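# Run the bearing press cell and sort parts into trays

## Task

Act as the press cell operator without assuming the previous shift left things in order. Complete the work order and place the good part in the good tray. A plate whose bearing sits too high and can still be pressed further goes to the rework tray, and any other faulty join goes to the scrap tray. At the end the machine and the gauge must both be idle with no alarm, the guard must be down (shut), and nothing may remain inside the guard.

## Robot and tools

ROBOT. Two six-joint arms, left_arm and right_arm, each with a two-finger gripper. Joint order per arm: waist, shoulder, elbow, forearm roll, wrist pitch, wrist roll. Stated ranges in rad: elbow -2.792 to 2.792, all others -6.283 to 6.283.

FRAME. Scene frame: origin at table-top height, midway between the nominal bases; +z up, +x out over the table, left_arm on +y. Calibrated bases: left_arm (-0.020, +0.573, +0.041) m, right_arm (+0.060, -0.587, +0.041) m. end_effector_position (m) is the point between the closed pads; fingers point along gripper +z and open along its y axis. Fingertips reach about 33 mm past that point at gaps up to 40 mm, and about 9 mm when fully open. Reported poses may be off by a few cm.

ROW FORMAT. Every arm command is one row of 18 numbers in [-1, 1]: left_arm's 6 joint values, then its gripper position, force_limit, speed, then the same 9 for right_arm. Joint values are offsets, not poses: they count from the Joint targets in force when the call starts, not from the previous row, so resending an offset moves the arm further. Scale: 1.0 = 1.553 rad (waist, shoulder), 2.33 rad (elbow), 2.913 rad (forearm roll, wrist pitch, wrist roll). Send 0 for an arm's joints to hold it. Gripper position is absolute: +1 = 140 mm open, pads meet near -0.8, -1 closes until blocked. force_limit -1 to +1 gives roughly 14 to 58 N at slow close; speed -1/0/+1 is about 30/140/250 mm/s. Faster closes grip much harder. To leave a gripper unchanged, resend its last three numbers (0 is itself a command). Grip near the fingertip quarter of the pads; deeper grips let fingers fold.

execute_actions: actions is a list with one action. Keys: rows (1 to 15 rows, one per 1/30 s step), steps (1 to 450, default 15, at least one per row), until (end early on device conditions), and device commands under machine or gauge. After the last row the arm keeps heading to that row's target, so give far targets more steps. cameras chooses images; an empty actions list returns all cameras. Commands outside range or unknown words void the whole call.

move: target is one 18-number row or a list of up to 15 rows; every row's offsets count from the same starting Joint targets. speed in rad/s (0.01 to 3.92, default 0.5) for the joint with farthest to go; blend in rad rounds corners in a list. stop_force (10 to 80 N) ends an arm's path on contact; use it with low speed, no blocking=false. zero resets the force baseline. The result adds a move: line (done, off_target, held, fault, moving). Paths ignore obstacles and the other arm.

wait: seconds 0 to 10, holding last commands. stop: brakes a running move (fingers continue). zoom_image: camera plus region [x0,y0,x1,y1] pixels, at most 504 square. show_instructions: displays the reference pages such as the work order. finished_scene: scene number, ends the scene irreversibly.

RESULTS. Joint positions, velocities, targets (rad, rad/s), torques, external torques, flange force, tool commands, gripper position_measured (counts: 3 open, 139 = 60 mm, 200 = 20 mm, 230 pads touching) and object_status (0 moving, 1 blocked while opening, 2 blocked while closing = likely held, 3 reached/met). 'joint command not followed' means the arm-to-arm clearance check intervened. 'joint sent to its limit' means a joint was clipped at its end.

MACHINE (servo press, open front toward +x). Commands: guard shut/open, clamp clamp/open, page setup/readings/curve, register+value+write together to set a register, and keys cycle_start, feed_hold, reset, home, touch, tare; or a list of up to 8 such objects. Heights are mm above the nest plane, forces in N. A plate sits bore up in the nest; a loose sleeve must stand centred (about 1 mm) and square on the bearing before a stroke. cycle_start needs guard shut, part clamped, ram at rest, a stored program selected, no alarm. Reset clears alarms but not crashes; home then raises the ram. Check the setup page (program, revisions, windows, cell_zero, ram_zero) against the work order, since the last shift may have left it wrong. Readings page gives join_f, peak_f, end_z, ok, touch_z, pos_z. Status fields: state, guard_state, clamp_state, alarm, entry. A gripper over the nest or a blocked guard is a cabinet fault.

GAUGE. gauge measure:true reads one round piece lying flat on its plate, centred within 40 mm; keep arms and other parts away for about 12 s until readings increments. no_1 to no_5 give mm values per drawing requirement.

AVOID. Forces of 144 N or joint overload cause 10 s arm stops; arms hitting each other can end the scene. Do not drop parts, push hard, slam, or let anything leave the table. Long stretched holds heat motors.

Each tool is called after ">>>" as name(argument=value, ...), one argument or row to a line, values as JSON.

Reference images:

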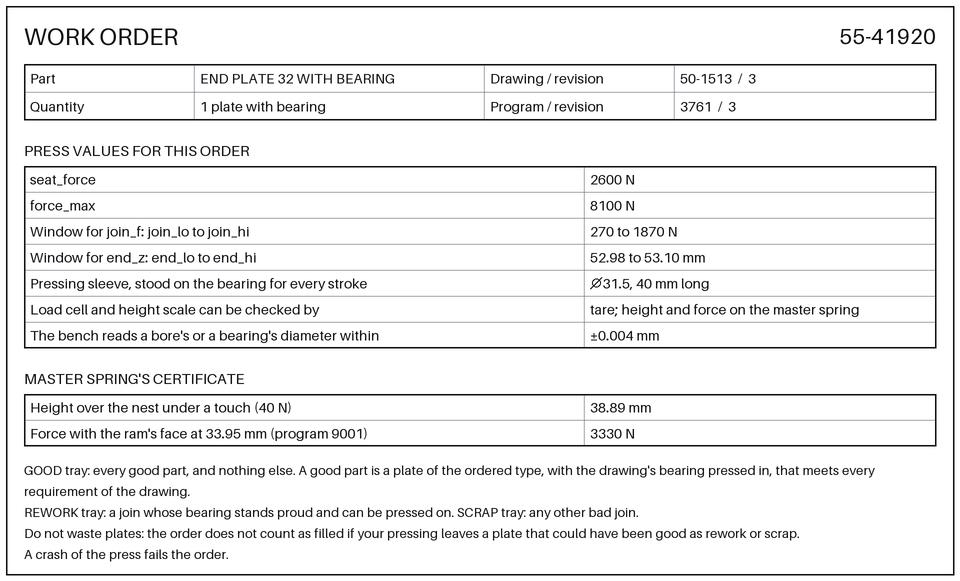

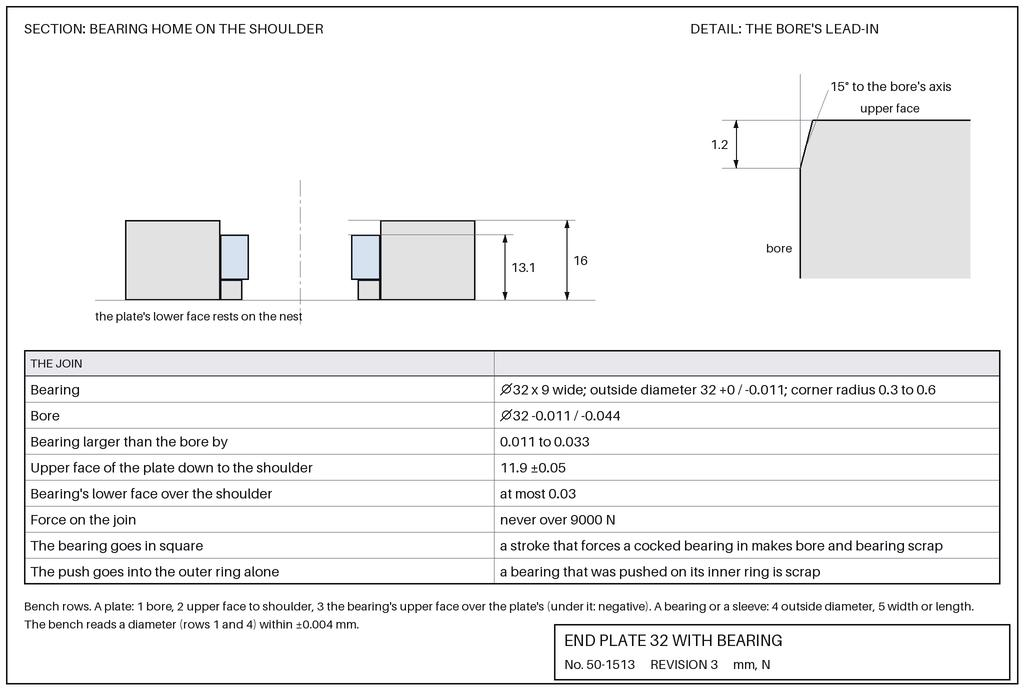

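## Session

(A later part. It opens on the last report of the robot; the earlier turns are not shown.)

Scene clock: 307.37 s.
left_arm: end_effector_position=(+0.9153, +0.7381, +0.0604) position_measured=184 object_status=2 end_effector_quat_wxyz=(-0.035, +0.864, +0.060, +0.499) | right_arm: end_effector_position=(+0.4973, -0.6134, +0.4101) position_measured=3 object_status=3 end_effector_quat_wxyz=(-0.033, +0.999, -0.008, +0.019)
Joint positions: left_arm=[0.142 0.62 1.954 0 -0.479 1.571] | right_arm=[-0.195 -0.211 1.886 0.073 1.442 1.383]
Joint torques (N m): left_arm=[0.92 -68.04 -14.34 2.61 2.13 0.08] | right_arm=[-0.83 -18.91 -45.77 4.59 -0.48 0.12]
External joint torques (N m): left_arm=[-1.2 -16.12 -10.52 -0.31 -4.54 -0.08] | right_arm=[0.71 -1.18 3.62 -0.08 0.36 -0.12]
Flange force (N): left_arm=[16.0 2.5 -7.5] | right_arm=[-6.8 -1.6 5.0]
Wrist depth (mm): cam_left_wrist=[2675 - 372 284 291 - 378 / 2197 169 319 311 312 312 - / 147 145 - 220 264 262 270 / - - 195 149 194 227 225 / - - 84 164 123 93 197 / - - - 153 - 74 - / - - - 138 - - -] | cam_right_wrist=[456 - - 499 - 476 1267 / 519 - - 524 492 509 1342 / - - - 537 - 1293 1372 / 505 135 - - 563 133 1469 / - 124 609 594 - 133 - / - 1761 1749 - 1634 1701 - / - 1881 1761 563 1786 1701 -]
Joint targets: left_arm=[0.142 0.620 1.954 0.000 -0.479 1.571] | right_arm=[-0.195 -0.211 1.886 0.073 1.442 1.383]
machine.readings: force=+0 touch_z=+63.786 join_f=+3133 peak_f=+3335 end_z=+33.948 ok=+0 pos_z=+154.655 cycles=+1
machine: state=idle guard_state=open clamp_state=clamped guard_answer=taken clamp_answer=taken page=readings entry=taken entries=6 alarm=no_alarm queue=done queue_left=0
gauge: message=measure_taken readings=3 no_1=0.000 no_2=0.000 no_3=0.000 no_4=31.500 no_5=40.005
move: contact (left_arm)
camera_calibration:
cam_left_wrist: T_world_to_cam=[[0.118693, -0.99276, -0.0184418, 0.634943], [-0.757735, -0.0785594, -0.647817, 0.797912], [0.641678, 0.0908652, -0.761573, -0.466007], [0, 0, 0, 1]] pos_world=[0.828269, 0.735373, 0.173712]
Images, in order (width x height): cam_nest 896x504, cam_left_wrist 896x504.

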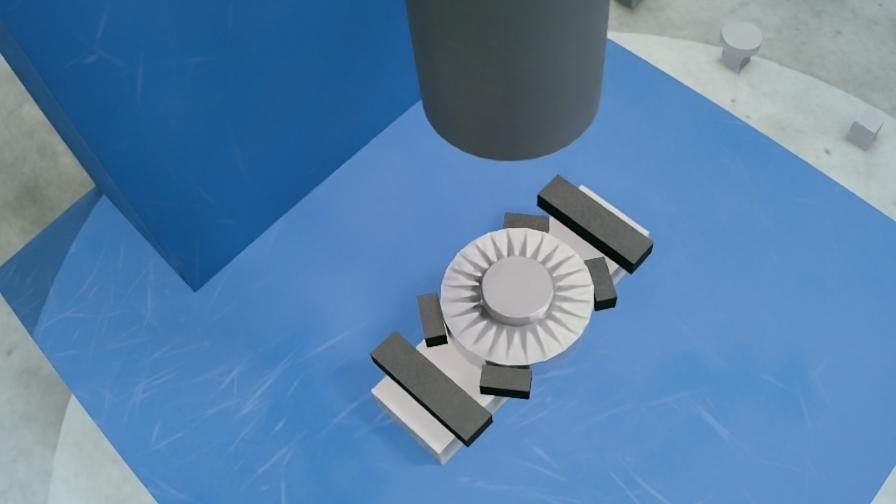

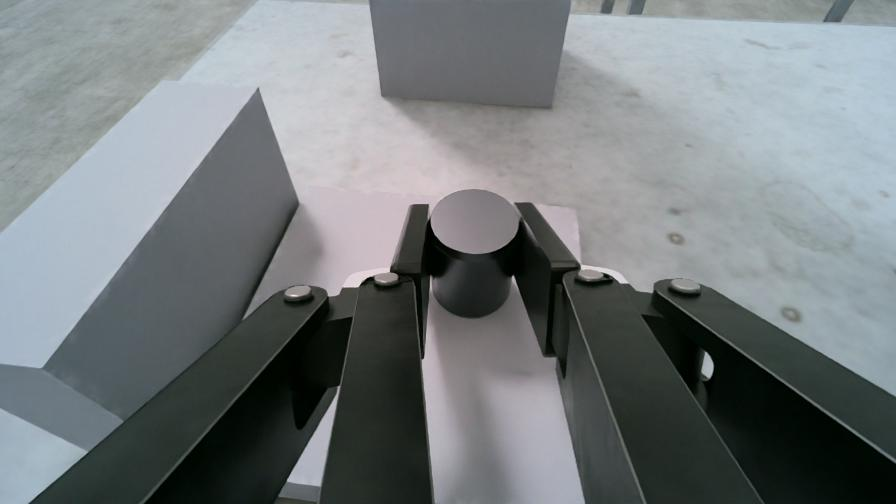

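>>> move(
  target=[
    [0,-0.0003,0,0,0.0001,0,-0.2,-0.5,-1,0,0,0,0,0,0,1,1,1],
    [-0.0013,-0.06,0.0434,0,-0.003,0,-0.2,-0.5,-1,0,0,0,0,0,0,1,1,1],
    [-0.0071,-0.4321,0.0974,0,0.1521,0,-0.2,-0.5,-1,0,0,0,0,0,0,1,1,1],
    [-0.2913,-0.1816,-0.017,-0.4498,0.5148,0.7186,-0.2,-0.5,-1,0,0,0,0,0,0,1,1,1],
    [-0.3342,-0.1078,-0.0079,-0.4938,0.4892,0.7696,-0.2,-0.5,-1,0,0,0,0,0,0,1,1,1],
  ],
  speed=[0.1,0.12,0.8,0.8,0.25],
  blend=[0,0.02,0.05,0.03,0],
  cameras=["cam_left_wrist"],
)

>>> zoom_image(
  camera="cam_left_wrist",
  region=[410, 110, 530, 230],
)

Scene clock: 315.53 s.
left_arm: end_effector_position=(+0.5999, +0.0742, +0.1775) position_measured=154 object_status=3 end_effector_quat_wxyz=(+0.354, +0.612, -0.612, +0.354) | right_arm: end_effector_position=(+0.4973, -0.6134, +0.4101) position_measured=3 object_status=3 end_effector_quat_wxyz=(-0.033, +0.999, -0.008, +0.019)
Joint positions: left_arm=[-0.377 0.452 1.935 -1.439 0.946 3.813] | right_arm=[-0.195 -0.211 1.886 0.073 1.442 1.383]
Joint torques (N m): left_arm=[1.4 -67.12 -25.82 -0.96 1.74 0.09] | right_arm=[-0.63 -18.9 -45.92 4.64 -0.44 0.14]
External joint torques (N m): left_arm=[-1.54 -3.67 -0.57 -0.18 -0.26 -0.09] | right_arm=[0.51 -1.1 3.87 -0.15 0.31 -0.14]
Flange force (N): left_arm=[4.9 4.1 -1.0] | right_arm=[-7.0 -1.1 5.5]
Wrist depth (mm): cam_left_wrist=[- 705 - - - 245 185 / - 528 348 347 347 261 176 / - - 287 237 291 264 176 / 394 253 252 209 168 244 185 / - - 84 189 186 - 162 / - - - 193 - - 71 / - - - 178 178 - -] | cam_right_wrist=[- - 508 498 518 472 1280 / - 564 511 541 502 502 1300 / 491 - 560 - - 523 1379 / - 125 - - - 133 1435 / - 124 1612 587 575 133 - / - 1799 1774 - 1666 1655 - / - 1826 627 560 1749 1761 -]
Joint targets: left_arm=[-0.377 0.452 1.935 -1.439 0.946 3.813] | right_arm=[-0.195 -0.211 1.886 0.073 1.442 1.383]
machine.readings: force=+0 touch_z=+63.786 join_f=+3133 peak_f=+3335 end_z=+33.948 ok=+0 pos_z=+154.655 cycles=+1
machine: state=idle guard_state=open clamp_state=clamped guard_answer=taken clamp_answer=taken page=readings entry=taken entries=6 alarm=no_alarm queue=done queue_left=0
gauge: message=measure_taken readings=3 no_1=0.000 no_2=0.000 no_3=0.000 no_4=31.500 no_5=40.005
move: done
camera_calibration:
cam_left_wrist: T_world_to_cam=[[-0.999648, 0.0191054, -0.0184038, 0.611242], [0.026479, 0.760617, -0.648661, 0.04993], [0.00160526, -0.64892, -0.760855, 0.324605], [0, 0, 0, 1]] pos_world=[0.609184, 0.160987, 0.290614]
Images, in order (width x height): cam_left_wrist 896x504.

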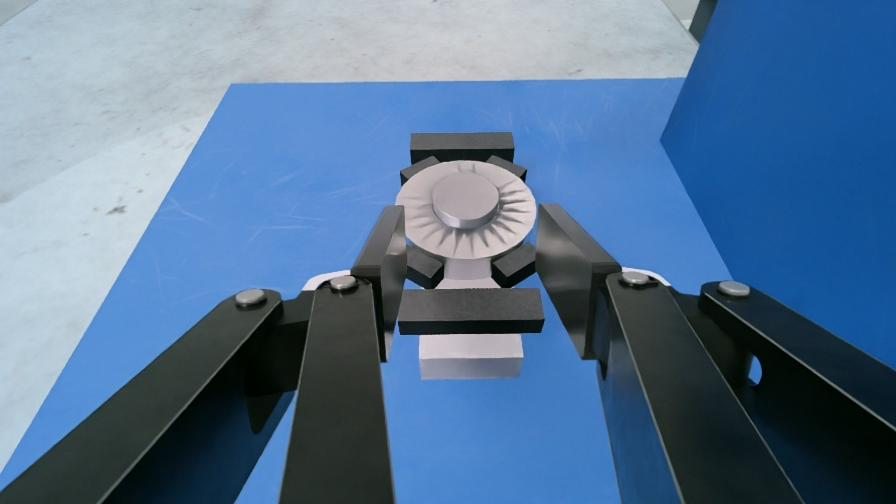

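Scaled by 4.200.

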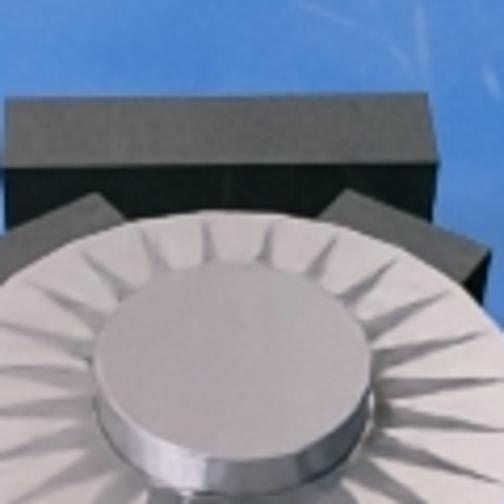

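>>> move(
  target=[
    [-0.0489,0.0264,-0.0144,-0.0199,-0.0179,0.0025,-0.2,-0.5,-1,0,0,0,0,0,0,1,1,1],
    [-0.0489,0.0264,-0.0144,-0.0199,-0.0179,0.0025,-1,-0.5,-1,0,0,0,0,0,0,1,1,1],
  ],
  speed=[0.06,0.1],
  cameras=["cam_left_wrist"],
)

>>> zoom_image(
  camera="cam_left_wrist",
  region=[400, 200, 560, 360],
)

Scene clock: 319.50 s.
left_arm: end_effector_position=(+0.5998, +0.0190, +0.1632) position_measured=183 object_status=0 end_effector_quat_wxyz=(+0.353, +0.611, -0.613, +0.355) | right_arm: end_effector_position=(+0.4973, -0.6134, +0.4101) position_measured=3 object_status=3 end_effector_quat_wxyz=(-0.033, +0.999, -0.008, +0.019)
Joint positions: left_arm=[-0.453 0.494 1.902 -1.497 0.894 3.82] | right_arm=[-0.195 -0.211 1.886 0.073 1.442 1.383]
Joint torques (N m): left_arm=[-2.29 -68.22 -25.56 -1.07 1.93 0.05] | right_arm=[-0.78 -19.14 -45.81 4.61 -0.46 0.11]
External joint torques (N m): left_arm=[2.17 -6.19 -0.58 -0.18 -0.44 -0.05] | right_arm=[0.65 -0.82 3.72 -0.11 0.33 -0.12]
Flange force (N): left_arm=[4.4 4.4 -8.0] | right_arm=[-6.3 -1.4 5.3]
Wrist depth (mm): cam_left_wrist=[575 649 646 - - - 194 / - 494 322 320 318 296 176 / 405 284 271 219 269 252 176 / - 229 240 171 225 231 185 / - 211 84 159 123 93 169 / - - - 155 - 74 - / - - - 140 - - -] | cam_right_wrist=[505 523 517 - - 461 1335 / 467 - - - - 506 1293 / 469 - 546 553 - 532 1364 / 509 135 569 - - 143 1411 / - 124 1644 - - 134 - / - 1786 1761 - 1612 1689 - / - 1826 496 567 1701 1678 -]
Joint targets: left_arm=[-0.453 0.494 1.902 -1.497 0.894 3.820] | right_arm=[-0.195 -0.211 1.886 0.073 1.442 1.383]
machine.readings: force=+0 touch_z=+63.786 join_f=+3133 peak_f=+3335 end_z=+33.948 ok=+0 pos_z=+154.655 cycles=+1
machine: state=idle guard_state=open clamp_state=clamped guard_answer=taken clamp_answer=taken page=readings entry=taken entries=6 alarm=no_alarm queue=done queue_left=0
gauge: message=measure_taken readings=3 no_1=0.000 no_2=0.000 no_3=0.000 no_4=31.500 no_5=40.005
move: done
camera_calibration:
cam_left_wrist: T_world_to_cam=[[-0.999536, 0.0208223, -0.0222466, 0.612437], [0.0302809, 0.760202, -0.648981, 0.0804698], [0.00339861, -0.649353, -0.760479, 0.276757], [0, 0, 0, 1]] pos_world=[0.608775, 0.105787, 0.276316]
Images, in order (width x height): cam_left_wrist 896x504.

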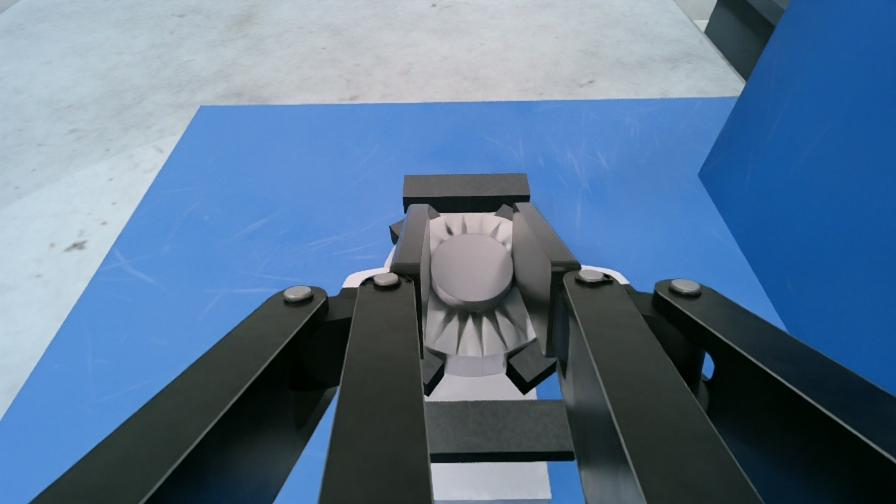

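Scaled by 3.150.

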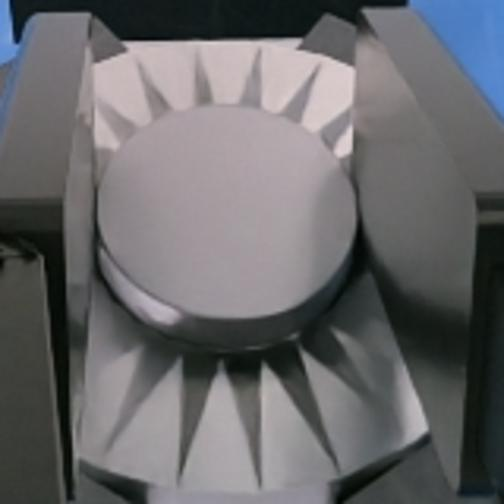

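>>> move(
  target=[
    [0,-0.0203,-0.0043,0.0123,0.001,-0.0198,-1,-0.5,-1,0,0,0,0,0,0,1,1,1],
    [0.0918,-0.1005,0.0053,0.0641,0.0434,-0.0534,-1,-0.5,-1,0,0,0,0,0,0,1,1,1],
    [0.3051,-0.1448,0.0086,0.1282,0.1354,-0.0406,-1,-0.5,-1,0,0,0,0,0,0,1,1,1],
    [0.3091,0.0842,0.0021,0.0901,0.0917,0.0749,-1,-0.5,-1,0,0,0,0,0,0,1,1,1],
  ],
  speed=[0.03,0.3,0.6,0.4],
  blend=[0.01,0.05,0.03,0],
  cameras=["cam_left_wrist","cam_nest"],
)

>>> zoom_image(
  camera="cam_left_wrist",
  region=[400, 200, 560, 360],
)

Scene clock: 328.30 s.
left_arm: end_effector_position=(+0.6624, +0.3356, +0.0724) position_measured=183 object_status=2 end_effector_quat_wxyz=(+0.353, +0.612, -0.613, +0.354) | right_arm: end_effector_position=(+0.4973, -0.6134, +0.4101) position_measured=3 object_status=3 end_effector_quat_wxyz=(-0.033, +0.999, -0.008, +0.019)
Joint positions: left_arm=[0.027 0.624 1.907 -1.234 1.161 4.038] | right_arm=[-0.195 -0.211 1.886 0.073 1.442 1.383]
Joint torques (N m): left_arm=[1.02 -76.19 -19.98 -0.33 2.17 0.04] | right_arm=[-0.99 -19.13 -45.82 4.65 -0.41 0.13]
External joint torques (N m): left_arm=[-1.24 -3.93 -0.53 -0.24 -0.31 -0.04] | right_arm=[0.86 -0.92 3.72 -0.16 0.28 -0.14]
Flange force (N): left_arm=[5.9 2.8 -0.5] | right_arm=[-6.4 -1.9 5.4]
Wrist depth (mm): cam_left_wrist=[- 418 235 235 - - 234 / 341 354 - 278 - 275 - / 295 275 - - - - - / 244 252 255 171 152 198 242 / - - 84 166 - 93 217 / - - - 186 - 74 - / - - - 178 - - -] | cam_right_wrist=[- 524 510 507 487 - 1273 / - 542 526 523 511 510 1349 / 486 567 - 532 528 - 1349 / 497 135 - - - 133 1280 / - 124 - - 594 143 - / - 1736 1786 - 1678 1623 - / - - 1812 560 1774 1666 -]
Joint targets: left_arm=[0.027 0.624 1.907 -1.234 1.161 4.038] | right_arm=[-0.195 -0.211 1.886 0.073 1.442 1.383]
machine.readings: force=+0 touch_z=+63.786 join_f=+3133 peak_f=+3335 end_z=+33.948 ok=+0 pos_z=+154.655 cycles=+1
machine: state=idle guard_state=open clamp_state=clamped guard_answer=taken clamp_answer=taken page=readings entry=taken entries=6 alarm=no_alarm queue=done queue_left=0
gauge: message=measure_taken readings=3 no_1=0.000 no_2=0.000 no_3=0.000 no_4=31.500 no_5=40.005
move: done
camera_calibration:
cam_left_wrist: T_world_to_cam=[[-0.999626, 0.0194014, -0.0192911, 0.666818], [0.0272789, 0.760974, -0.648208, -0.219356], [0.00210388, -0.648492, -0.761219, 0.413728], [0, 0, 0, 1]] pos_world=[0.671682, 0.422286, 0.185613]
Images, in order (width x height): cam_nest 896x504, cam_left_wrist 896x504.

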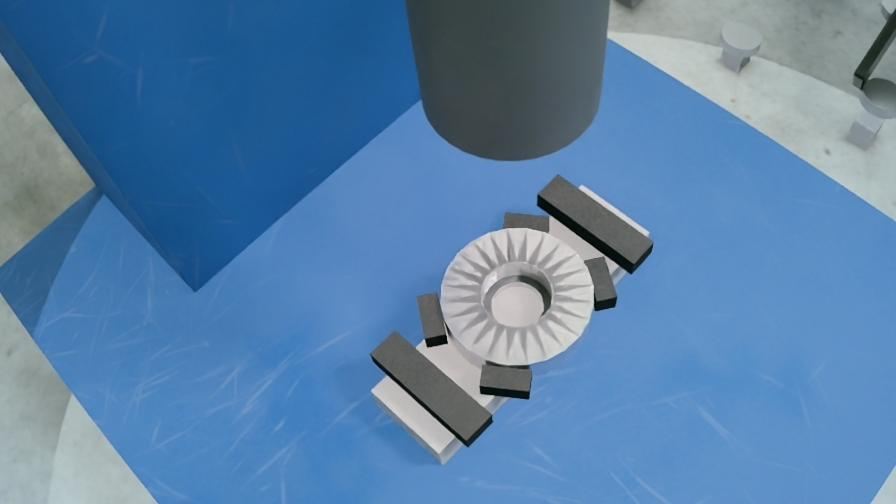

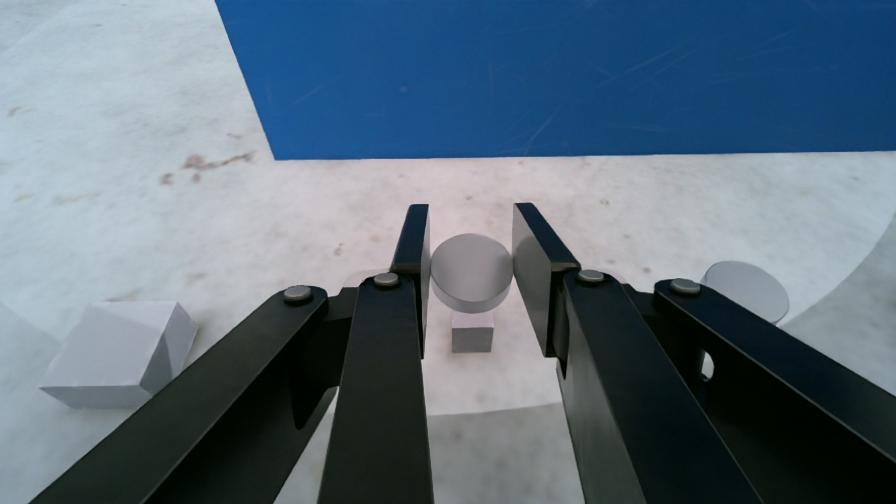

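Scaled by 3.150.

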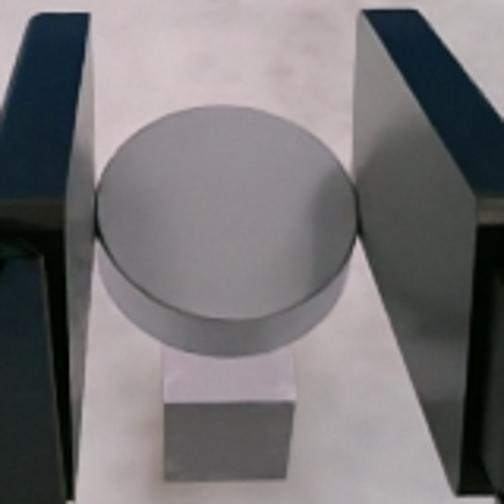

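>>> move(
  target=[-0.0002,0.0191,0.0018,-0.005,-0.0043,0.0116,-1,-0.5,-1,0,0,0,0,0,0,1,1,1],
  speed=0.015,
  stop_force=10,
  cameras=["cam_left_wrist"],
)

>>> zoom_image(
  camera="cam_left_wrist",
  region=[400, 200, 560, 360],
)

Scene clock: 331.80 s.
left_arm: end_effector_position=(+0.6618, +0.3355, +0.0513) position_measured=183 object_status=2 end_effector_quat_wxyz=(+0.353, +0.613, -0.612, +0.354) | right_arm: end_effector_position=(+0.4973, -0.6134, +0.4101) position_measured=3 object_status=3 end_effector_quat_wxyz=(-0.033, +0.999, -0.008, +0.019)
Joint positions: left_arm=[0.027 0.653 1.911 -1.249 1.149 4.071] | right_arm=[-0.195 -0.211 1.886 0.073 1.442 1.383]
Joint torques (N m): left_arm=[-1.04 -68.71 -15.54 1.18 -0.91 0.19] | right_arm=[-0.21 -19.12 -45.92 4.67 -0.42 0.12]
External joint torques (N m): left_arm=[0.8 -12.64 -3.74 -1.77 2.82 -0.19] | right_arm=[0.07 -0.93 3.78 -0.18 0.29 -0.12]
Flange force (N): left_arm=[15.8 3.6 -10.4] | right_arm=[-6.8 -0.1 5.4]
Wrist depth (mm): cam_left_wrist=[386 - 237 238 - - 250 / - 297 261 271 269 - 268 / 246 - - 241 - 259 - / 219 216 213 171 141 - 219 / - - 84 161 - 93 185 / - - - - 163 74 - / - - - 153 - - -] | cam_right_wrist=[- - 509 - 488 - 1223 / - - - - 507 492 1328 / 490 - 536 527 536 1562 1372 / 508 134 583 555 532 142 1411 / - 124 1666 571 1542 133 - / - 1774 1724 - 1612 1655 - / - 1867 1724 564 1749 1689 -]
Joint targets: left_arm=[0.027 0.653 1.911 -1.248 1.149 4.071] | right_arm=[-0.195 -0.211 1.886 0.073 1.442 1.383]
machine.readings: force=+0 touch_z=+63.786 join_f=+3133 peak_f=+3335 end_z=+33.948 ok=+0 pos_z=+154.655 cycles=+1
machine: state=idle guard_state=open clamp_state=clamped guard_answer=taken clamp_answer=taken page=readings entry=taken entries=6 alarm=no_alarm queue=done queue_left=0
gauge: message=measure_taken readings=3 no_1=0.000 no_2=0.000 no_3=0.000 no_4=31.500 no_5=40.005
move: contact (left_arm)
camera_calibration:
cam_left_wrist: T_world_to_cam=[[-0.999664, 0.0179486, -0.0186891, 0.666259], [0.0257806, 0.761478, -0.647678, -0.232157], [0.00260647, -0.647943, -0.761685, 0.397044], [0, 0, 0, 1]] pos_world=[0.670986, 0.422085, 0.164511]
Images, in order (width x height): cam_left_wrist 896x504.

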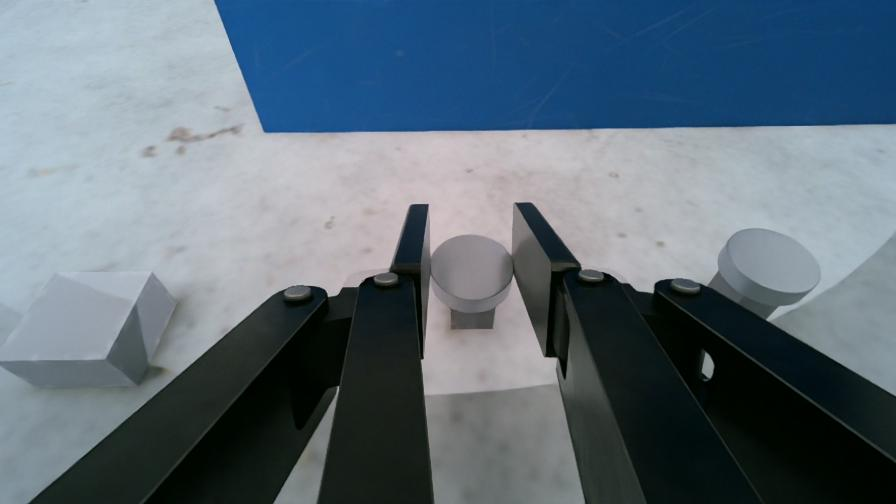

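Scaled by 3.150.

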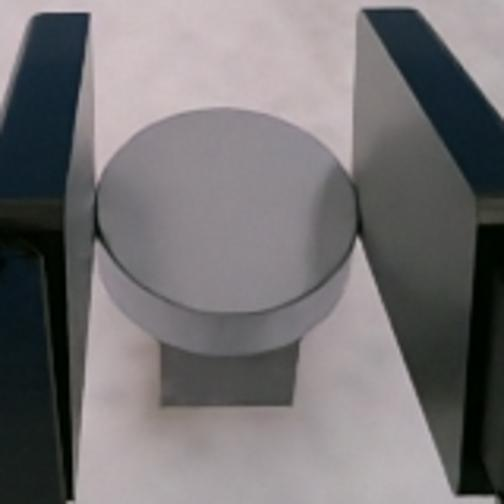

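>>> move(
  target=[
    [0,-0.0003,0,0,0,-0.0002,-1,-0.5,-1,0,0,0,0,0,0,1,1,1],
  ],
  speed=0.02,
)

>>> move(
  target=[
    [0,0,0,0,0,0,-0.35,-0.5,-1,0,0,0,0,0,0,1,1,1],
    [0,-0.0007,0,0.0002,0.0002,-0.0004,-0.35,-0.5,-1,0,0,0,0,0,0,1,1,1],
    [0,-0.0007,0,0.0002,0.0002,-0.0004,-1,-0.5,-1,0,0,0,0,0,0,1,1,1],
  ],
  speed=[0.1,0.02,0.1],
)

>>> wait(
  seconds=0.5,
  cameras=["cam_left_wrist"],
)

>>> zoom_image(
  camera="cam_left_wrist",
  region=[400, 200, 560, 360],
)

Scene clock: 340.83 s.
left_arm: end_effector_position=(+0.6618, +0.3355, +0.0515) position_measured=183 object_status=2 end_effector_quat_wxyz=(+0.353, +0.613, -0.612, +0.354) | right_arm: end_effector_position=(+0.4973, -0.6134, +0.4101) position_measured=3 object_status=3 end_effector_quat_wxyz=(-0.033, +0.999, -0.008, +0.019)
Joint positions: left_arm=[0.027 0.653 1.911 -1.248 1.149 4.07] | right_arm=[-0.195 -0.211 1.886 0.073 1.442 1.383]
Joint torques (N m): left_arm=[2.59 -74.42 -18.62 0.18 0.46 0.12] | right_arm=[-1.14 -19.11 -45.74 4.7 -0.43 0.15]
External joint torques (N m): left_arm=[-2.82 -6.85 -0.69 -0.77 1.46 -0.12] | right_arm=[1.04 -1.09 3.55 -0.21 0.3 -0.16]
Flange force (N): left_arm=[11.0 4.6 -1.5] | right_arm=[-6.4 -2.3 5.1]
Wrist depth (mm): cam_left_wrist=[- - - - - - 236 / 303 - 270 269 - - 273 / - - 252 - 250 250 - / - 218 - 169 211 216 216 / 167 - 84 182 - 93 162 / - - - 170 163 74 - / - - - 157 - - -] | cam_right_wrist=[- - - 505 - - 1280 / 458 537 532 - 507 504 1321 / 509 580 516 539 524 527 1372 / 505 125 579 571 - 133 1403 / - 124 1774 598 581 133 - / - 1749 1812 - 1655 1644 - / - 1853 1839 540 1761 1712 -]
Joint targets: left_arm=[0.027 0.653 1.911 -1.248 1.149 4.070] | right_arm=[-0.195 -0.211 1.886 0.073 1.442 1.383]
machine.readings: force=+0 touch_z=+63.786 join_f=+3133 peak_f=+3335 end_z=+33.948 ok=+0 pos_z=+154.655 cycles=+1
machine: state=idle guard_state=open clamp_state=clamped guard_answer=taken clamp_answer=taken page=readings entry=taken entries=6 alarm=no_alarm queue=done queue_left=0
gauge: message=measure_taken readings=3 no_1=0.000 no_2=0.000 no_3=0.000 no_4=31.500 no_5=40.005
move: done

Scene clock: 342.53 s.
left_arm: end_effector_position=(+0.6618, +0.3355, +0.0524) position_measured=183 object_status=0 end_effector_quat_wxyz=(+0.353, +0.613, -0.612, +0.354) | right_arm: end_effector_position=(+0.4973, -0.6134, +0.4101) position_measured=3 object_status=3 end_effector_quat_wxyz=(-0.033, +0.999, -0.008, +0.019)
Joint positions: left_arm=[0.027 0.651 1.911 -1.248 1.15 4.069] | right_arm=[-0.195 -0.211 1.886 0.073 1.442 1.383]
Joint torques (N m): left_arm=[0.77 -76.34 -18.37 -0.13 1.95 0.03] | right_arm=[-1.13 -19.17 -45.92 4.65 -0.48 0.17]
External joint torques (N m): left_arm=[-0.98 -5.21 -1.16 -0.46 -0.04 -0.04] | right_arm=[1 -0.9 3.74 -0.14 0.35 -0.17]
Flange force (N): left_arm=[7.4 2.6 -1.8] | right_arm=[-6.4 -2.1 5.4]
Wrist depth (mm): cam_left_wrist=[- - - 237 238 238 - / - - 269 268 - - 272 / - 251 - - 252 - - / - 216 219 168 141 - 215 / - - 84 167 - 93 191 / - - - - - 74 - / - - - 157 - - -] | cam_right_wrist=[464 - - - 477 478 1280 / - - - - - 488 1349 / 483 - - - - 529 1419 / - 125 584 551 555 142 1444 / - 124 1552 - 560 133 - / - 1761 1712 - 1562 1655 - / - 1925 514 557 1712 1724 -]
Joint targets: left_arm=[0.027 0.651 1.911 -1.248 1.150 4.069] | right_arm=[-0.195 -0.211 1.886 0.073 1.442 1.383]
machine.readings: force=+0 touch_z=+63.786 join_f=+3133 peak_f=+3335 end_z=+33.948 ok=+0 pos_z=+154.655 cycles=+1
machine: state=idle guard_state=open clamp_state=clamped guard_answer=taken clamp_answer=taken page=readings entry=taken entries=6 alarm=no_alarm queue=done queue_left=0
gauge: message=measure_taken readings=3 no_1=0.000 no_2=0.000 no_3=0.000 no_4=31.500 no_5=40.005
move: done

Scene clock: 343.03 s.
left_arm: end_effector_position=(+0.6618, +0.3355, +0.0524) position_measured=183 object_status=2 end_effector_quat_wxyz=(+0.353, +0.613, -0.612, +0.354) | right_arm: end_effector_position=(+0.4973, -0.6134, +0.4101) position_measured=3 object_status=3 end_effector_quat_wxyz=(-0.033, +0.999, -0.008, +0.019)
Joint positions: left_arm=[0.027 0.651 1.911 -1.248 1.15 4.069] | right_arm=[-0.195 -0.211 1.886 0.073 1.442 1.383]
Joint torques (N m): left_arm=[0.64 -76.48 -18.24 -0.14 1.99 0.07] | right_arm=[-1.13 -18.8 -45.89 4.67 -0.43 0.19]
External joint torques (N m): left_arm=[-0.88 -4.52 -0.97 -0.44 -0.08 -0.07] | right_arm=[1.04 -1.54 3.63 -0.16 0.31 -0.2]
Flange force (N): left_arm=[6.5 2.3 -1.4] | right_arm=[-7.3 -2.3 5.1]
Wrist depth (mm): cam_left_wrist=[373 373 233 240 239 242 242 / - 303 - - - 271 - / 253 263 - - 247 252 256 / 225 - 226 168 212 182 177 / - - 84 163 - 93 190 / - - - - - 74 - / - - - - - - -] | cam_right_wrist=[461 - 510 - 477 470 1287 / 491 - - - - - 1314 / 568 572 - - - 1254 1427 / - 135 - - - 133 1469 / - 124 1666 - 1655 133 - / - 1799 1774 - 1749 - - / - 1940 1799 563 1602 1712 -]
Joint targets: left_arm=[0.027 0.651 1.911 -1.248 1.150 4.069] | right_arm=[-0.195 -0.211 1.886 0.073 1.442 1.383]
Tool commands: left_gripper/position=-1.0 left_gripper/force_limit=-0.5 left_gripper/speed=-1.0 right_gripper/position=+1.0 right_gripper/force_limit=+1.0 right_gripper/speed=+1.0
machine.readings: force=+0 touch_z=+63.786 join_f=+3133 peak_f=+3335 end_z=+33.948 ok=+0 pos_z=+154.655 cycles=+1
machine: state=idle guard_state=open clamp_state=clamped guard_answer=taken clamp_answer=taken page=readings entry=taken entries=6 alarm=no_alarm queue=done queue_left=0
gauge: message=measure_taken readings=3 no_1=0.000 no_2=0.000 no_3=0.000 no_4=31.500 no_5=40.005
wait: 0.50 s
camera_calibration:
cam_left_wrist: T_world_to_cam=[[-0.99967, 0.0179239, -0.0184087, 0.666248], [0.0255804, 0.761429, -0.647744, -0.231278], [0.00240682, -0.648001, -0.761636, 0.398033], [0, 0, 0, 1]] pos_world=[0.670986, 0.422086, 0.165612]
Images, in order (width x height): cam_left_wrist 896x504.

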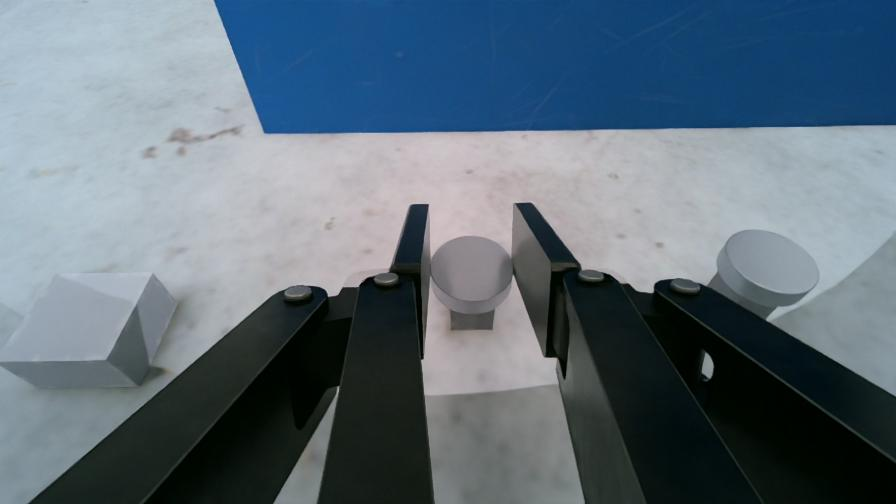

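Scaled by 3.150.

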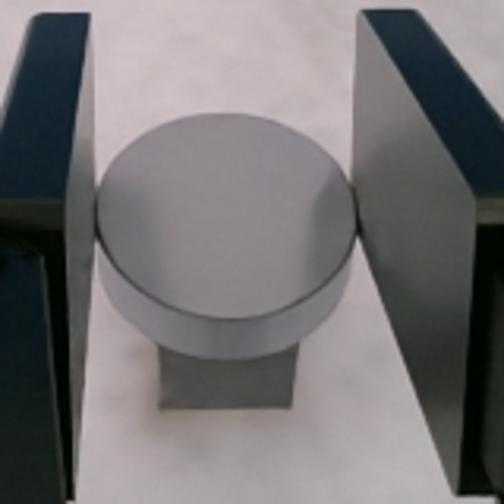

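>>> move(
  target=[
    [0,-0.0172,-0.0017,0.0046,0.0039,-0.0106,-1,-0.5,-1,0,0,0,0,0,0,1,1,1],
    [-0.004,-0.2459,0.0048,0.0427,0.0475,-0.1261,-1,-0.5,-1,0,0,0,0,0,0,1,1,1],
    [-0.2173,-0.2015,0.0015,-0.0214,-0.0445,-0.1389,-1,-0.5,-1,0,0,0,0,0,0,1,1,1],
    [-0.3074,-0.1183,-0.0068,-0.0753,-0.0864,-0.1015,-1,-0.5,-1,0,0,0,0,0,0,1,1,1],
    [-0.3091,-0.1048,-0.0046,-0.0836,-0.0877,-0.0884,-1,-0.5,-1,0,0,0,0,0,0,1,1,1],
  ],
  speed=[0.04,0.5,0.5,0.2,0.05],
  blend=[0.01,0.03,0.05,0.01,0],
  cameras=["cam_left_wrist"],
)

>>> zoom_image(
  camera="cam_left_wrist",
  region=[400, 200, 560, 360],
)

Scene clock: 349.83 s.
left_arm: end_effector_position=(+0.5997, +0.0188, +0.1671) position_measured=183 object_status=2 end_effector_quat_wxyz=(+0.353, +0.611, -0.614, +0.355) | right_arm: end_effector_position=(+0.4973, -0.6134, +0.4101) position_measured=3 object_status=3 end_effector_quat_wxyz=(-0.033, +0.999, -0.008, +0.019)
Joint positions: left_arm=[-0.453 0.489 1.9 -1.491 0.894 3.812] | right_arm=[-0.195 -0.211 1.886 0.073 1.442 1.383]
Joint torques (N m): left_arm=[1.69 -70.33 -25.97 -1.01 1.8 0.09] | right_arm=[-1.06 -19.12 -45.65 4.63 -0.36 0.13]
External joint torques (N m): left_arm=[-1.8 -3.98 -0.5 -0.23 -0.33 -0.09] | right_arm=[0.91 -0.8 3.48 -0.12 0.23 -0.14]
Flange force (N): left_arm=[5.1 4.8 -1.2] | right_arm=[-5.8 -2.0 5.2]
Wrist depth (mm): cam_left_wrist=[- 678 587 - 618 - 184 / 500 323 320 319 326 302 176 / 466 277 276 277 267 257 176 / - 240 239 172 230 231 185 / - - 84 163 123 93 169 / - - - 156 145 74 - / - - - 144 - - -] | cam_right_wrist=[493 - 510 498 484 484 1267 / 529 545 - - 513 - 1293 / 481 577 533 - - 1461 1411 / - 125 591 - - 143 1435 / - 124 609 - - 133 - / - 1774 1724 - 1724 1655 - / - 1867 1839 563 1812 1689 -]
Joint targets: left_arm=[-0.453 0.489 1.900 -1.491 0.894 3.812] | right_arm=[-0.195 -0.211 1.886 0.073 1.442 1.383]
machine.readings: force=+0 touch_z=+63.786 join_f=+3133 peak_f=+3335 end_z=+33.948 ok=+0 pos_z=+154.655 cycles=+1
machine: state=idle guard_state=open clamp_state=clamped guard_answer=taken clamp_answer=taken page=readings entry=taken entries=6 alarm=no_alarm queue=done queue_left=0
gauge: message=measure_taken readings=3 no_1=0.000 no_2=0.000 no_3=0.000 no_4=31.500 no_5=40.005
move: done
camera_calibration:
cam_left_wrist: T_world_to_cam=[[-0.999523, 0.0211298, -0.0225025, 0.612561], [0.0306804, 0.760284, -0.648866, 0.0829335], [0.0033979, -0.649247, -0.76057, 0.279683], [0, 0, 0, 1]] pos_world=[0.608774, 0.105587, 0.280316]
Images, in order (width x height): cam_left_wrist 896x504.

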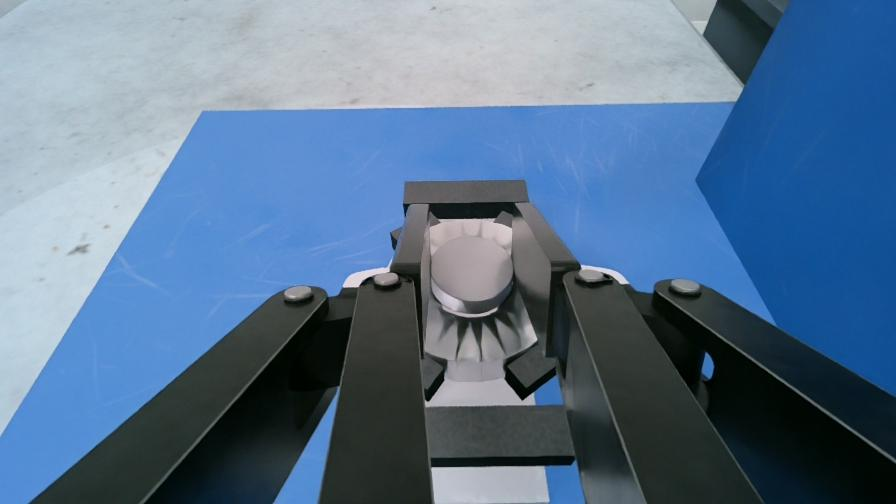

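Scaled by 3.150.

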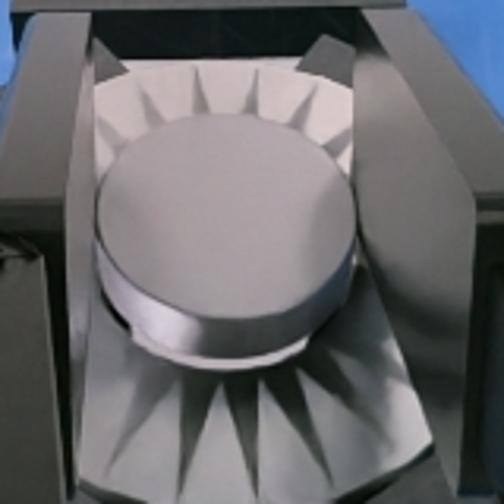

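>>> move(
  target=[0,0.0033,0.0007,-0.002,-0.0002,0.0032,-1,-0.5,-1,0,0,0,0,0,0,1,1,1],
  speed=0.01,
  stop_force=10,
  cameras=["cam_left_wrist","cam_nest"],
)

>>> zoom_image(
  camera="cam_left_wrist",
  region=[400, 200, 560, 360],
)

Scene clock: 351.73 s.
left_arm: end_effector_position=(+0.5998, +0.0187, +0.1643) position_measured=183 object_status=2 end_effector_quat_wxyz=(+0.353, +0.611, -0.614, +0.355) | right_arm: end_effector_position=(+0.4973, -0.6134, +0.4101) position_measured=3 object_status=3 end_effector_quat_wxyz=(-0.033, +0.999, -0.008, +0.019)
Joint positions: left_arm=[-0.453 0.492 1.901 -1.496 0.894 3.819] | right_arm=[-0.195 -0.211 1.886 0.073 1.442 1.383]
Joint torques (N m): left_arm=[-8.74 -59.98 -25.77 -1.22 0.45 0.13] | right_arm=[-0.97 -19.15 -45.66 4.64 -0.47 0.18]
External joint torques (N m): left_arm=[8.61 -14.43 -0.63 -0.04 1.04 -0.13] | right_arm=[0.8 -0.74 3.58 -0.15 0.34 -0.19]
Flange force (N): left_arm=[7.0 7.9 -25.3] | right_arm=[-5.9 -1.6 5.1]
Wrist depth (mm): cam_left_wrist=[- - 631 - 614 - 176 / - 545 301 323 307 299 176 / - - 273 273 270 246 176 / 382 235 236 172 227 231 185 / - 213 84 160 123 93 170 / - - - 156 - 74 - / - - - 142 - - -] | cam_right_wrist=[- 529 497 500 492 470 1280 / 458 549 - 547 504 - 1335 / - 569 - - 527 525 1372 / 496 124 577 - 554 133 1444 / - 124 627 575 581 142 - / - 107 1786 - 1701 1623 - / - 1867 1812 558 1761 1724 -]
Joint targets: left_arm=[-0.453 0.492 1.901 -1.496 0.894 3.819] | right_arm=[-0.195 -0.211 1.886 0.073 1.442 1.383]
machine.readings: force=+0 touch_z=+63.786 join_f=+3133 peak_f=+3335 end_z=+33.948 ok=+0 pos_z=+154.655 cycles=+1
machine: state=idle guard_state=open clamp_state=clamped guard_answer=taken clamp_answer=taken page=readings entry=taken entries=6 alarm=no_alarm queue=done queue_left=0
gauge: message=measure_taken readings=3 no_1=0.000 no_2=0.000 no_3=0.000 no_4=31.500 no_5=40.005
move: contact (left_arm)
camera_calibration:
cam_left_wrist: T_world_to_cam=[[-0.999513, 0.0211578, -0.0229314, 0.612605], [0.0309811, 0.7601, -0.649067, 0.0809441], [0.0036974, -0.649461, -0.760386, 0.277268], [0, 0, 0, 1]] pos_world=[0.608773, 0.105587, 0.277416]
Images, in order (width x height): cam_nest 896x504, cam_left_wrist 896x504.

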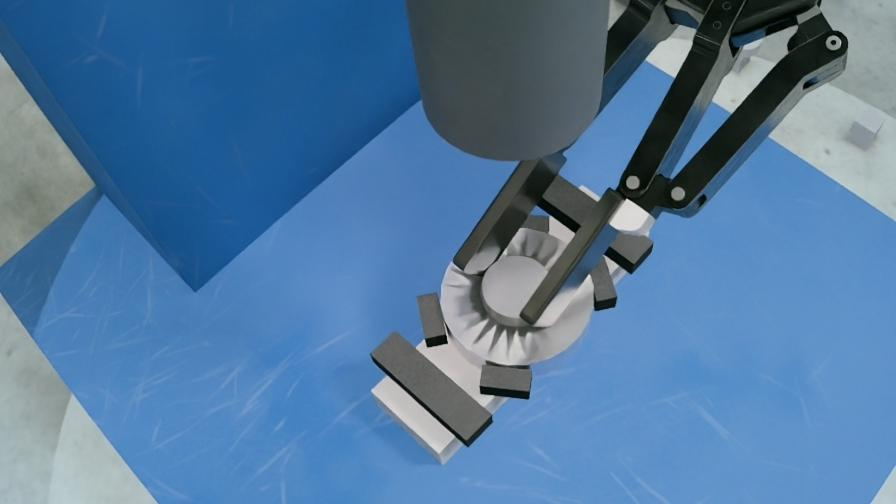

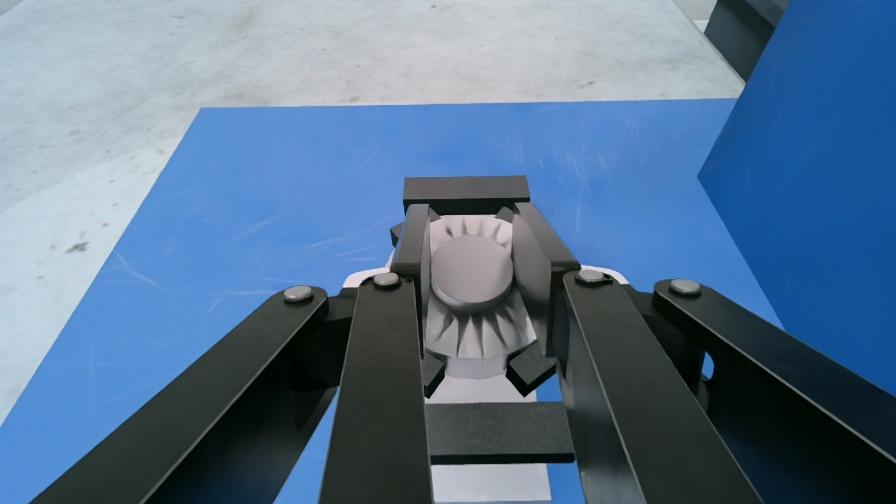

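Scaled by 3.150.

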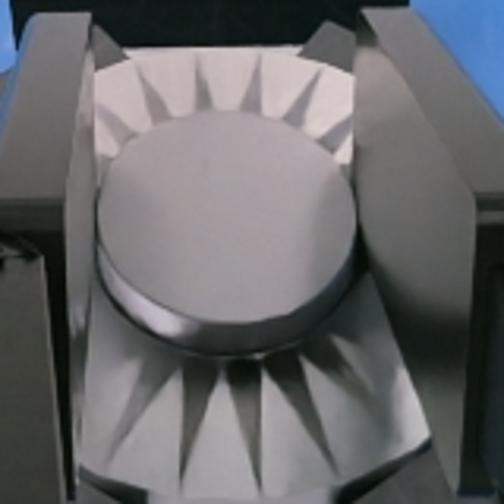

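>>> move(
  target=[
    [0.0002,-0.0004,0.0001,0.0002,0,-0.0002,-1,-0.5,-1,0,0,0,0,0,0,1,1,1],
  ],
  speed=0.01,
)

>>> move(
  target=[0,0.0012,0.0003,-0.0007,0,0.0012,-1,-0.5,-1,0,0,0,0,0,0,1,1,1],
  speed=0.01,
  stop_force=10,
)

Scene clock: 353.23 s.
left_arm: end_effector_position=(+0.5998, +0.0190, +0.1645) position_measured=183 object_status=2 end_effector_quat_wxyz=(+0.353, +0.611, -0.614, +0.355) | right_arm: end_effector_position=(+0.4973, -0.6134, +0.4101) position_measured=3 object_status=3 end_effector_quat_wxyz=(-0.033, +0.999, -0.008, +0.019)
Joint positions: left_arm=[-0.453 0.492 1.901 -1.495 0.894 3.818] | right_arm=[-0.195 -0.211 1.886 0.073 1.442 1.383]
Joint torques (N m): left_arm=[0.64 -70.41 -24.44 -0.51 2.28 0.05] | right_arm=[-0.99 -19.27 -45.71 4.64 -0.44 0.18]
External joint torques (N m): left_arm=[-0.78 -3.78 -1.86 -0.74 -0.8 -0.05] | right_arm=[0.83 -0.56 3.63 -0.15 0.31 -0.18]
Flange force (N): left_arm=[4.9 2.2 -0.5] | right_arm=[-5.7 -1.7 5.3]
Wrist depth (mm): cam_left_wrist=[- - - 603 576 - 184 / 495 527 318 325 322 294 176 / 465 - 274 221 263 253 176 / - 233 237 172 227 232 185 / 209 213 84 160 123 93 169 / - - - 159 - 74 - / - - - 142 - - -] | cam_right_wrist=[500 522 - 482 - - 1260 / - 554 541 - - - 1300 / - - 564 - 537 1379 1419 / 537 125 512 566 552 133 1435 / - 124 1925 591 1644 133 - / - 1786 1724 - 1612 1612 - / - 1812 1839 567 1736 1736 -]
Joint targets: left_arm=[-0.453 0.492 1.901 -1.495 0.894 3.818] | right_arm=[-0.195 -0.211 1.886 0.073 1.442 1.383]
machine.readings: force=+0 touch_z=+63.786 join_f=+3133 peak_f=+3335 end_z=+33.948 ok=+0 pos_z=+154.655 cycles=+1
machine: state=idle guard_state=open clamp_state=clamped guard_answer=taken clamp_answer=taken page=readings entry=taken entries=6 alarm=no_alarm queue=done queue_left=0
gauge: message=measure_taken readings=3 no_1=0.000 no_2=0.000 no_3=0.000 no_4=31.500 no_5=40.005
move: done

Scene clock: 354.10 s.
left_arm: end_effector_position=(+0.5998, +0.0191, +0.1638) position_measured=183 object_status=2 end_effector_quat_wxyz=(+0.353, +0.611, -0.614, +0.355) | right_arm: end_effector_position=(+0.4973, -0.6134, +0.4101) position_measured=3 object_status=3 end_effector_quat_wxyz=(-0.033, +0.999, -0.008, +0.019)
Joint positions: left_arm=[-0.453 0.493 1.902 -1.496 0.894 3.82] | right_arm=[-0.195 -0.211 1.886 0.073 1.442 1.383]
Joint torques (N m): left_arm=[-2.76 -58.88 -21.11 0.52 -0.65 0.12] | right_arm=[-0.78 -18.88 -45.63 4.66 -0.38 0.14]
External joint torques (N m): left_arm=[2.64 -15.39 -5 -1.76 2.13 -0.13] | right_arm=[0.64 -1.15 3.47 -0.16 0.25 -0.14]
Flange force (N): left_arm=[13.4 5.9 -16.0] | right_arm=[-6.5 -1.4 5.0]
Wrist depth (mm): cam_left_wrist=[611 634 620 - - 583 184 / 519 - 326 312 310 308 176 / - 285 270 221 270 253 176 / 374 236 241 172 227 231 185 / - 213 84 160 123 92 170 / - - - 156 - 74 - / - - - 141 - - -] | cam_right_wrist=[469 517 - - - 475 1280 / - 551 553 - - - 1395 / 473 563 - - 526 1461 1372 / - 135 569 - - 133 1435 / - 124 616 576 1644 133 - / - 115 1786 - 1678 1612 - / - 1826 1799 562 1666 1712 -]
Joint targets: left_arm=[-0.453 0.493 1.902 -1.496 0.894 3.820] | right_arm=[-0.195 -0.211 1.886 0.073 1.442 1.383]
machine.readings: force=+0 touch_z=+63.786 join_f=+3133 peak_f=+3335 end_z=+33.948 ok=+0 pos_z=+154.655 cycles=+1
machine: state=idle guard_state=open clamp_state=clamped guard_answer=taken clamp_answer=taken page=readings entry=taken entries=6 alarm=no_alarm queue=done queue_left=0
gauge: message=measure_taken readings=3 no_1=0.000 no_2=0.000 no_3=0.000 no_4=31.500 no_5=40.005
move: contact (left_arm)


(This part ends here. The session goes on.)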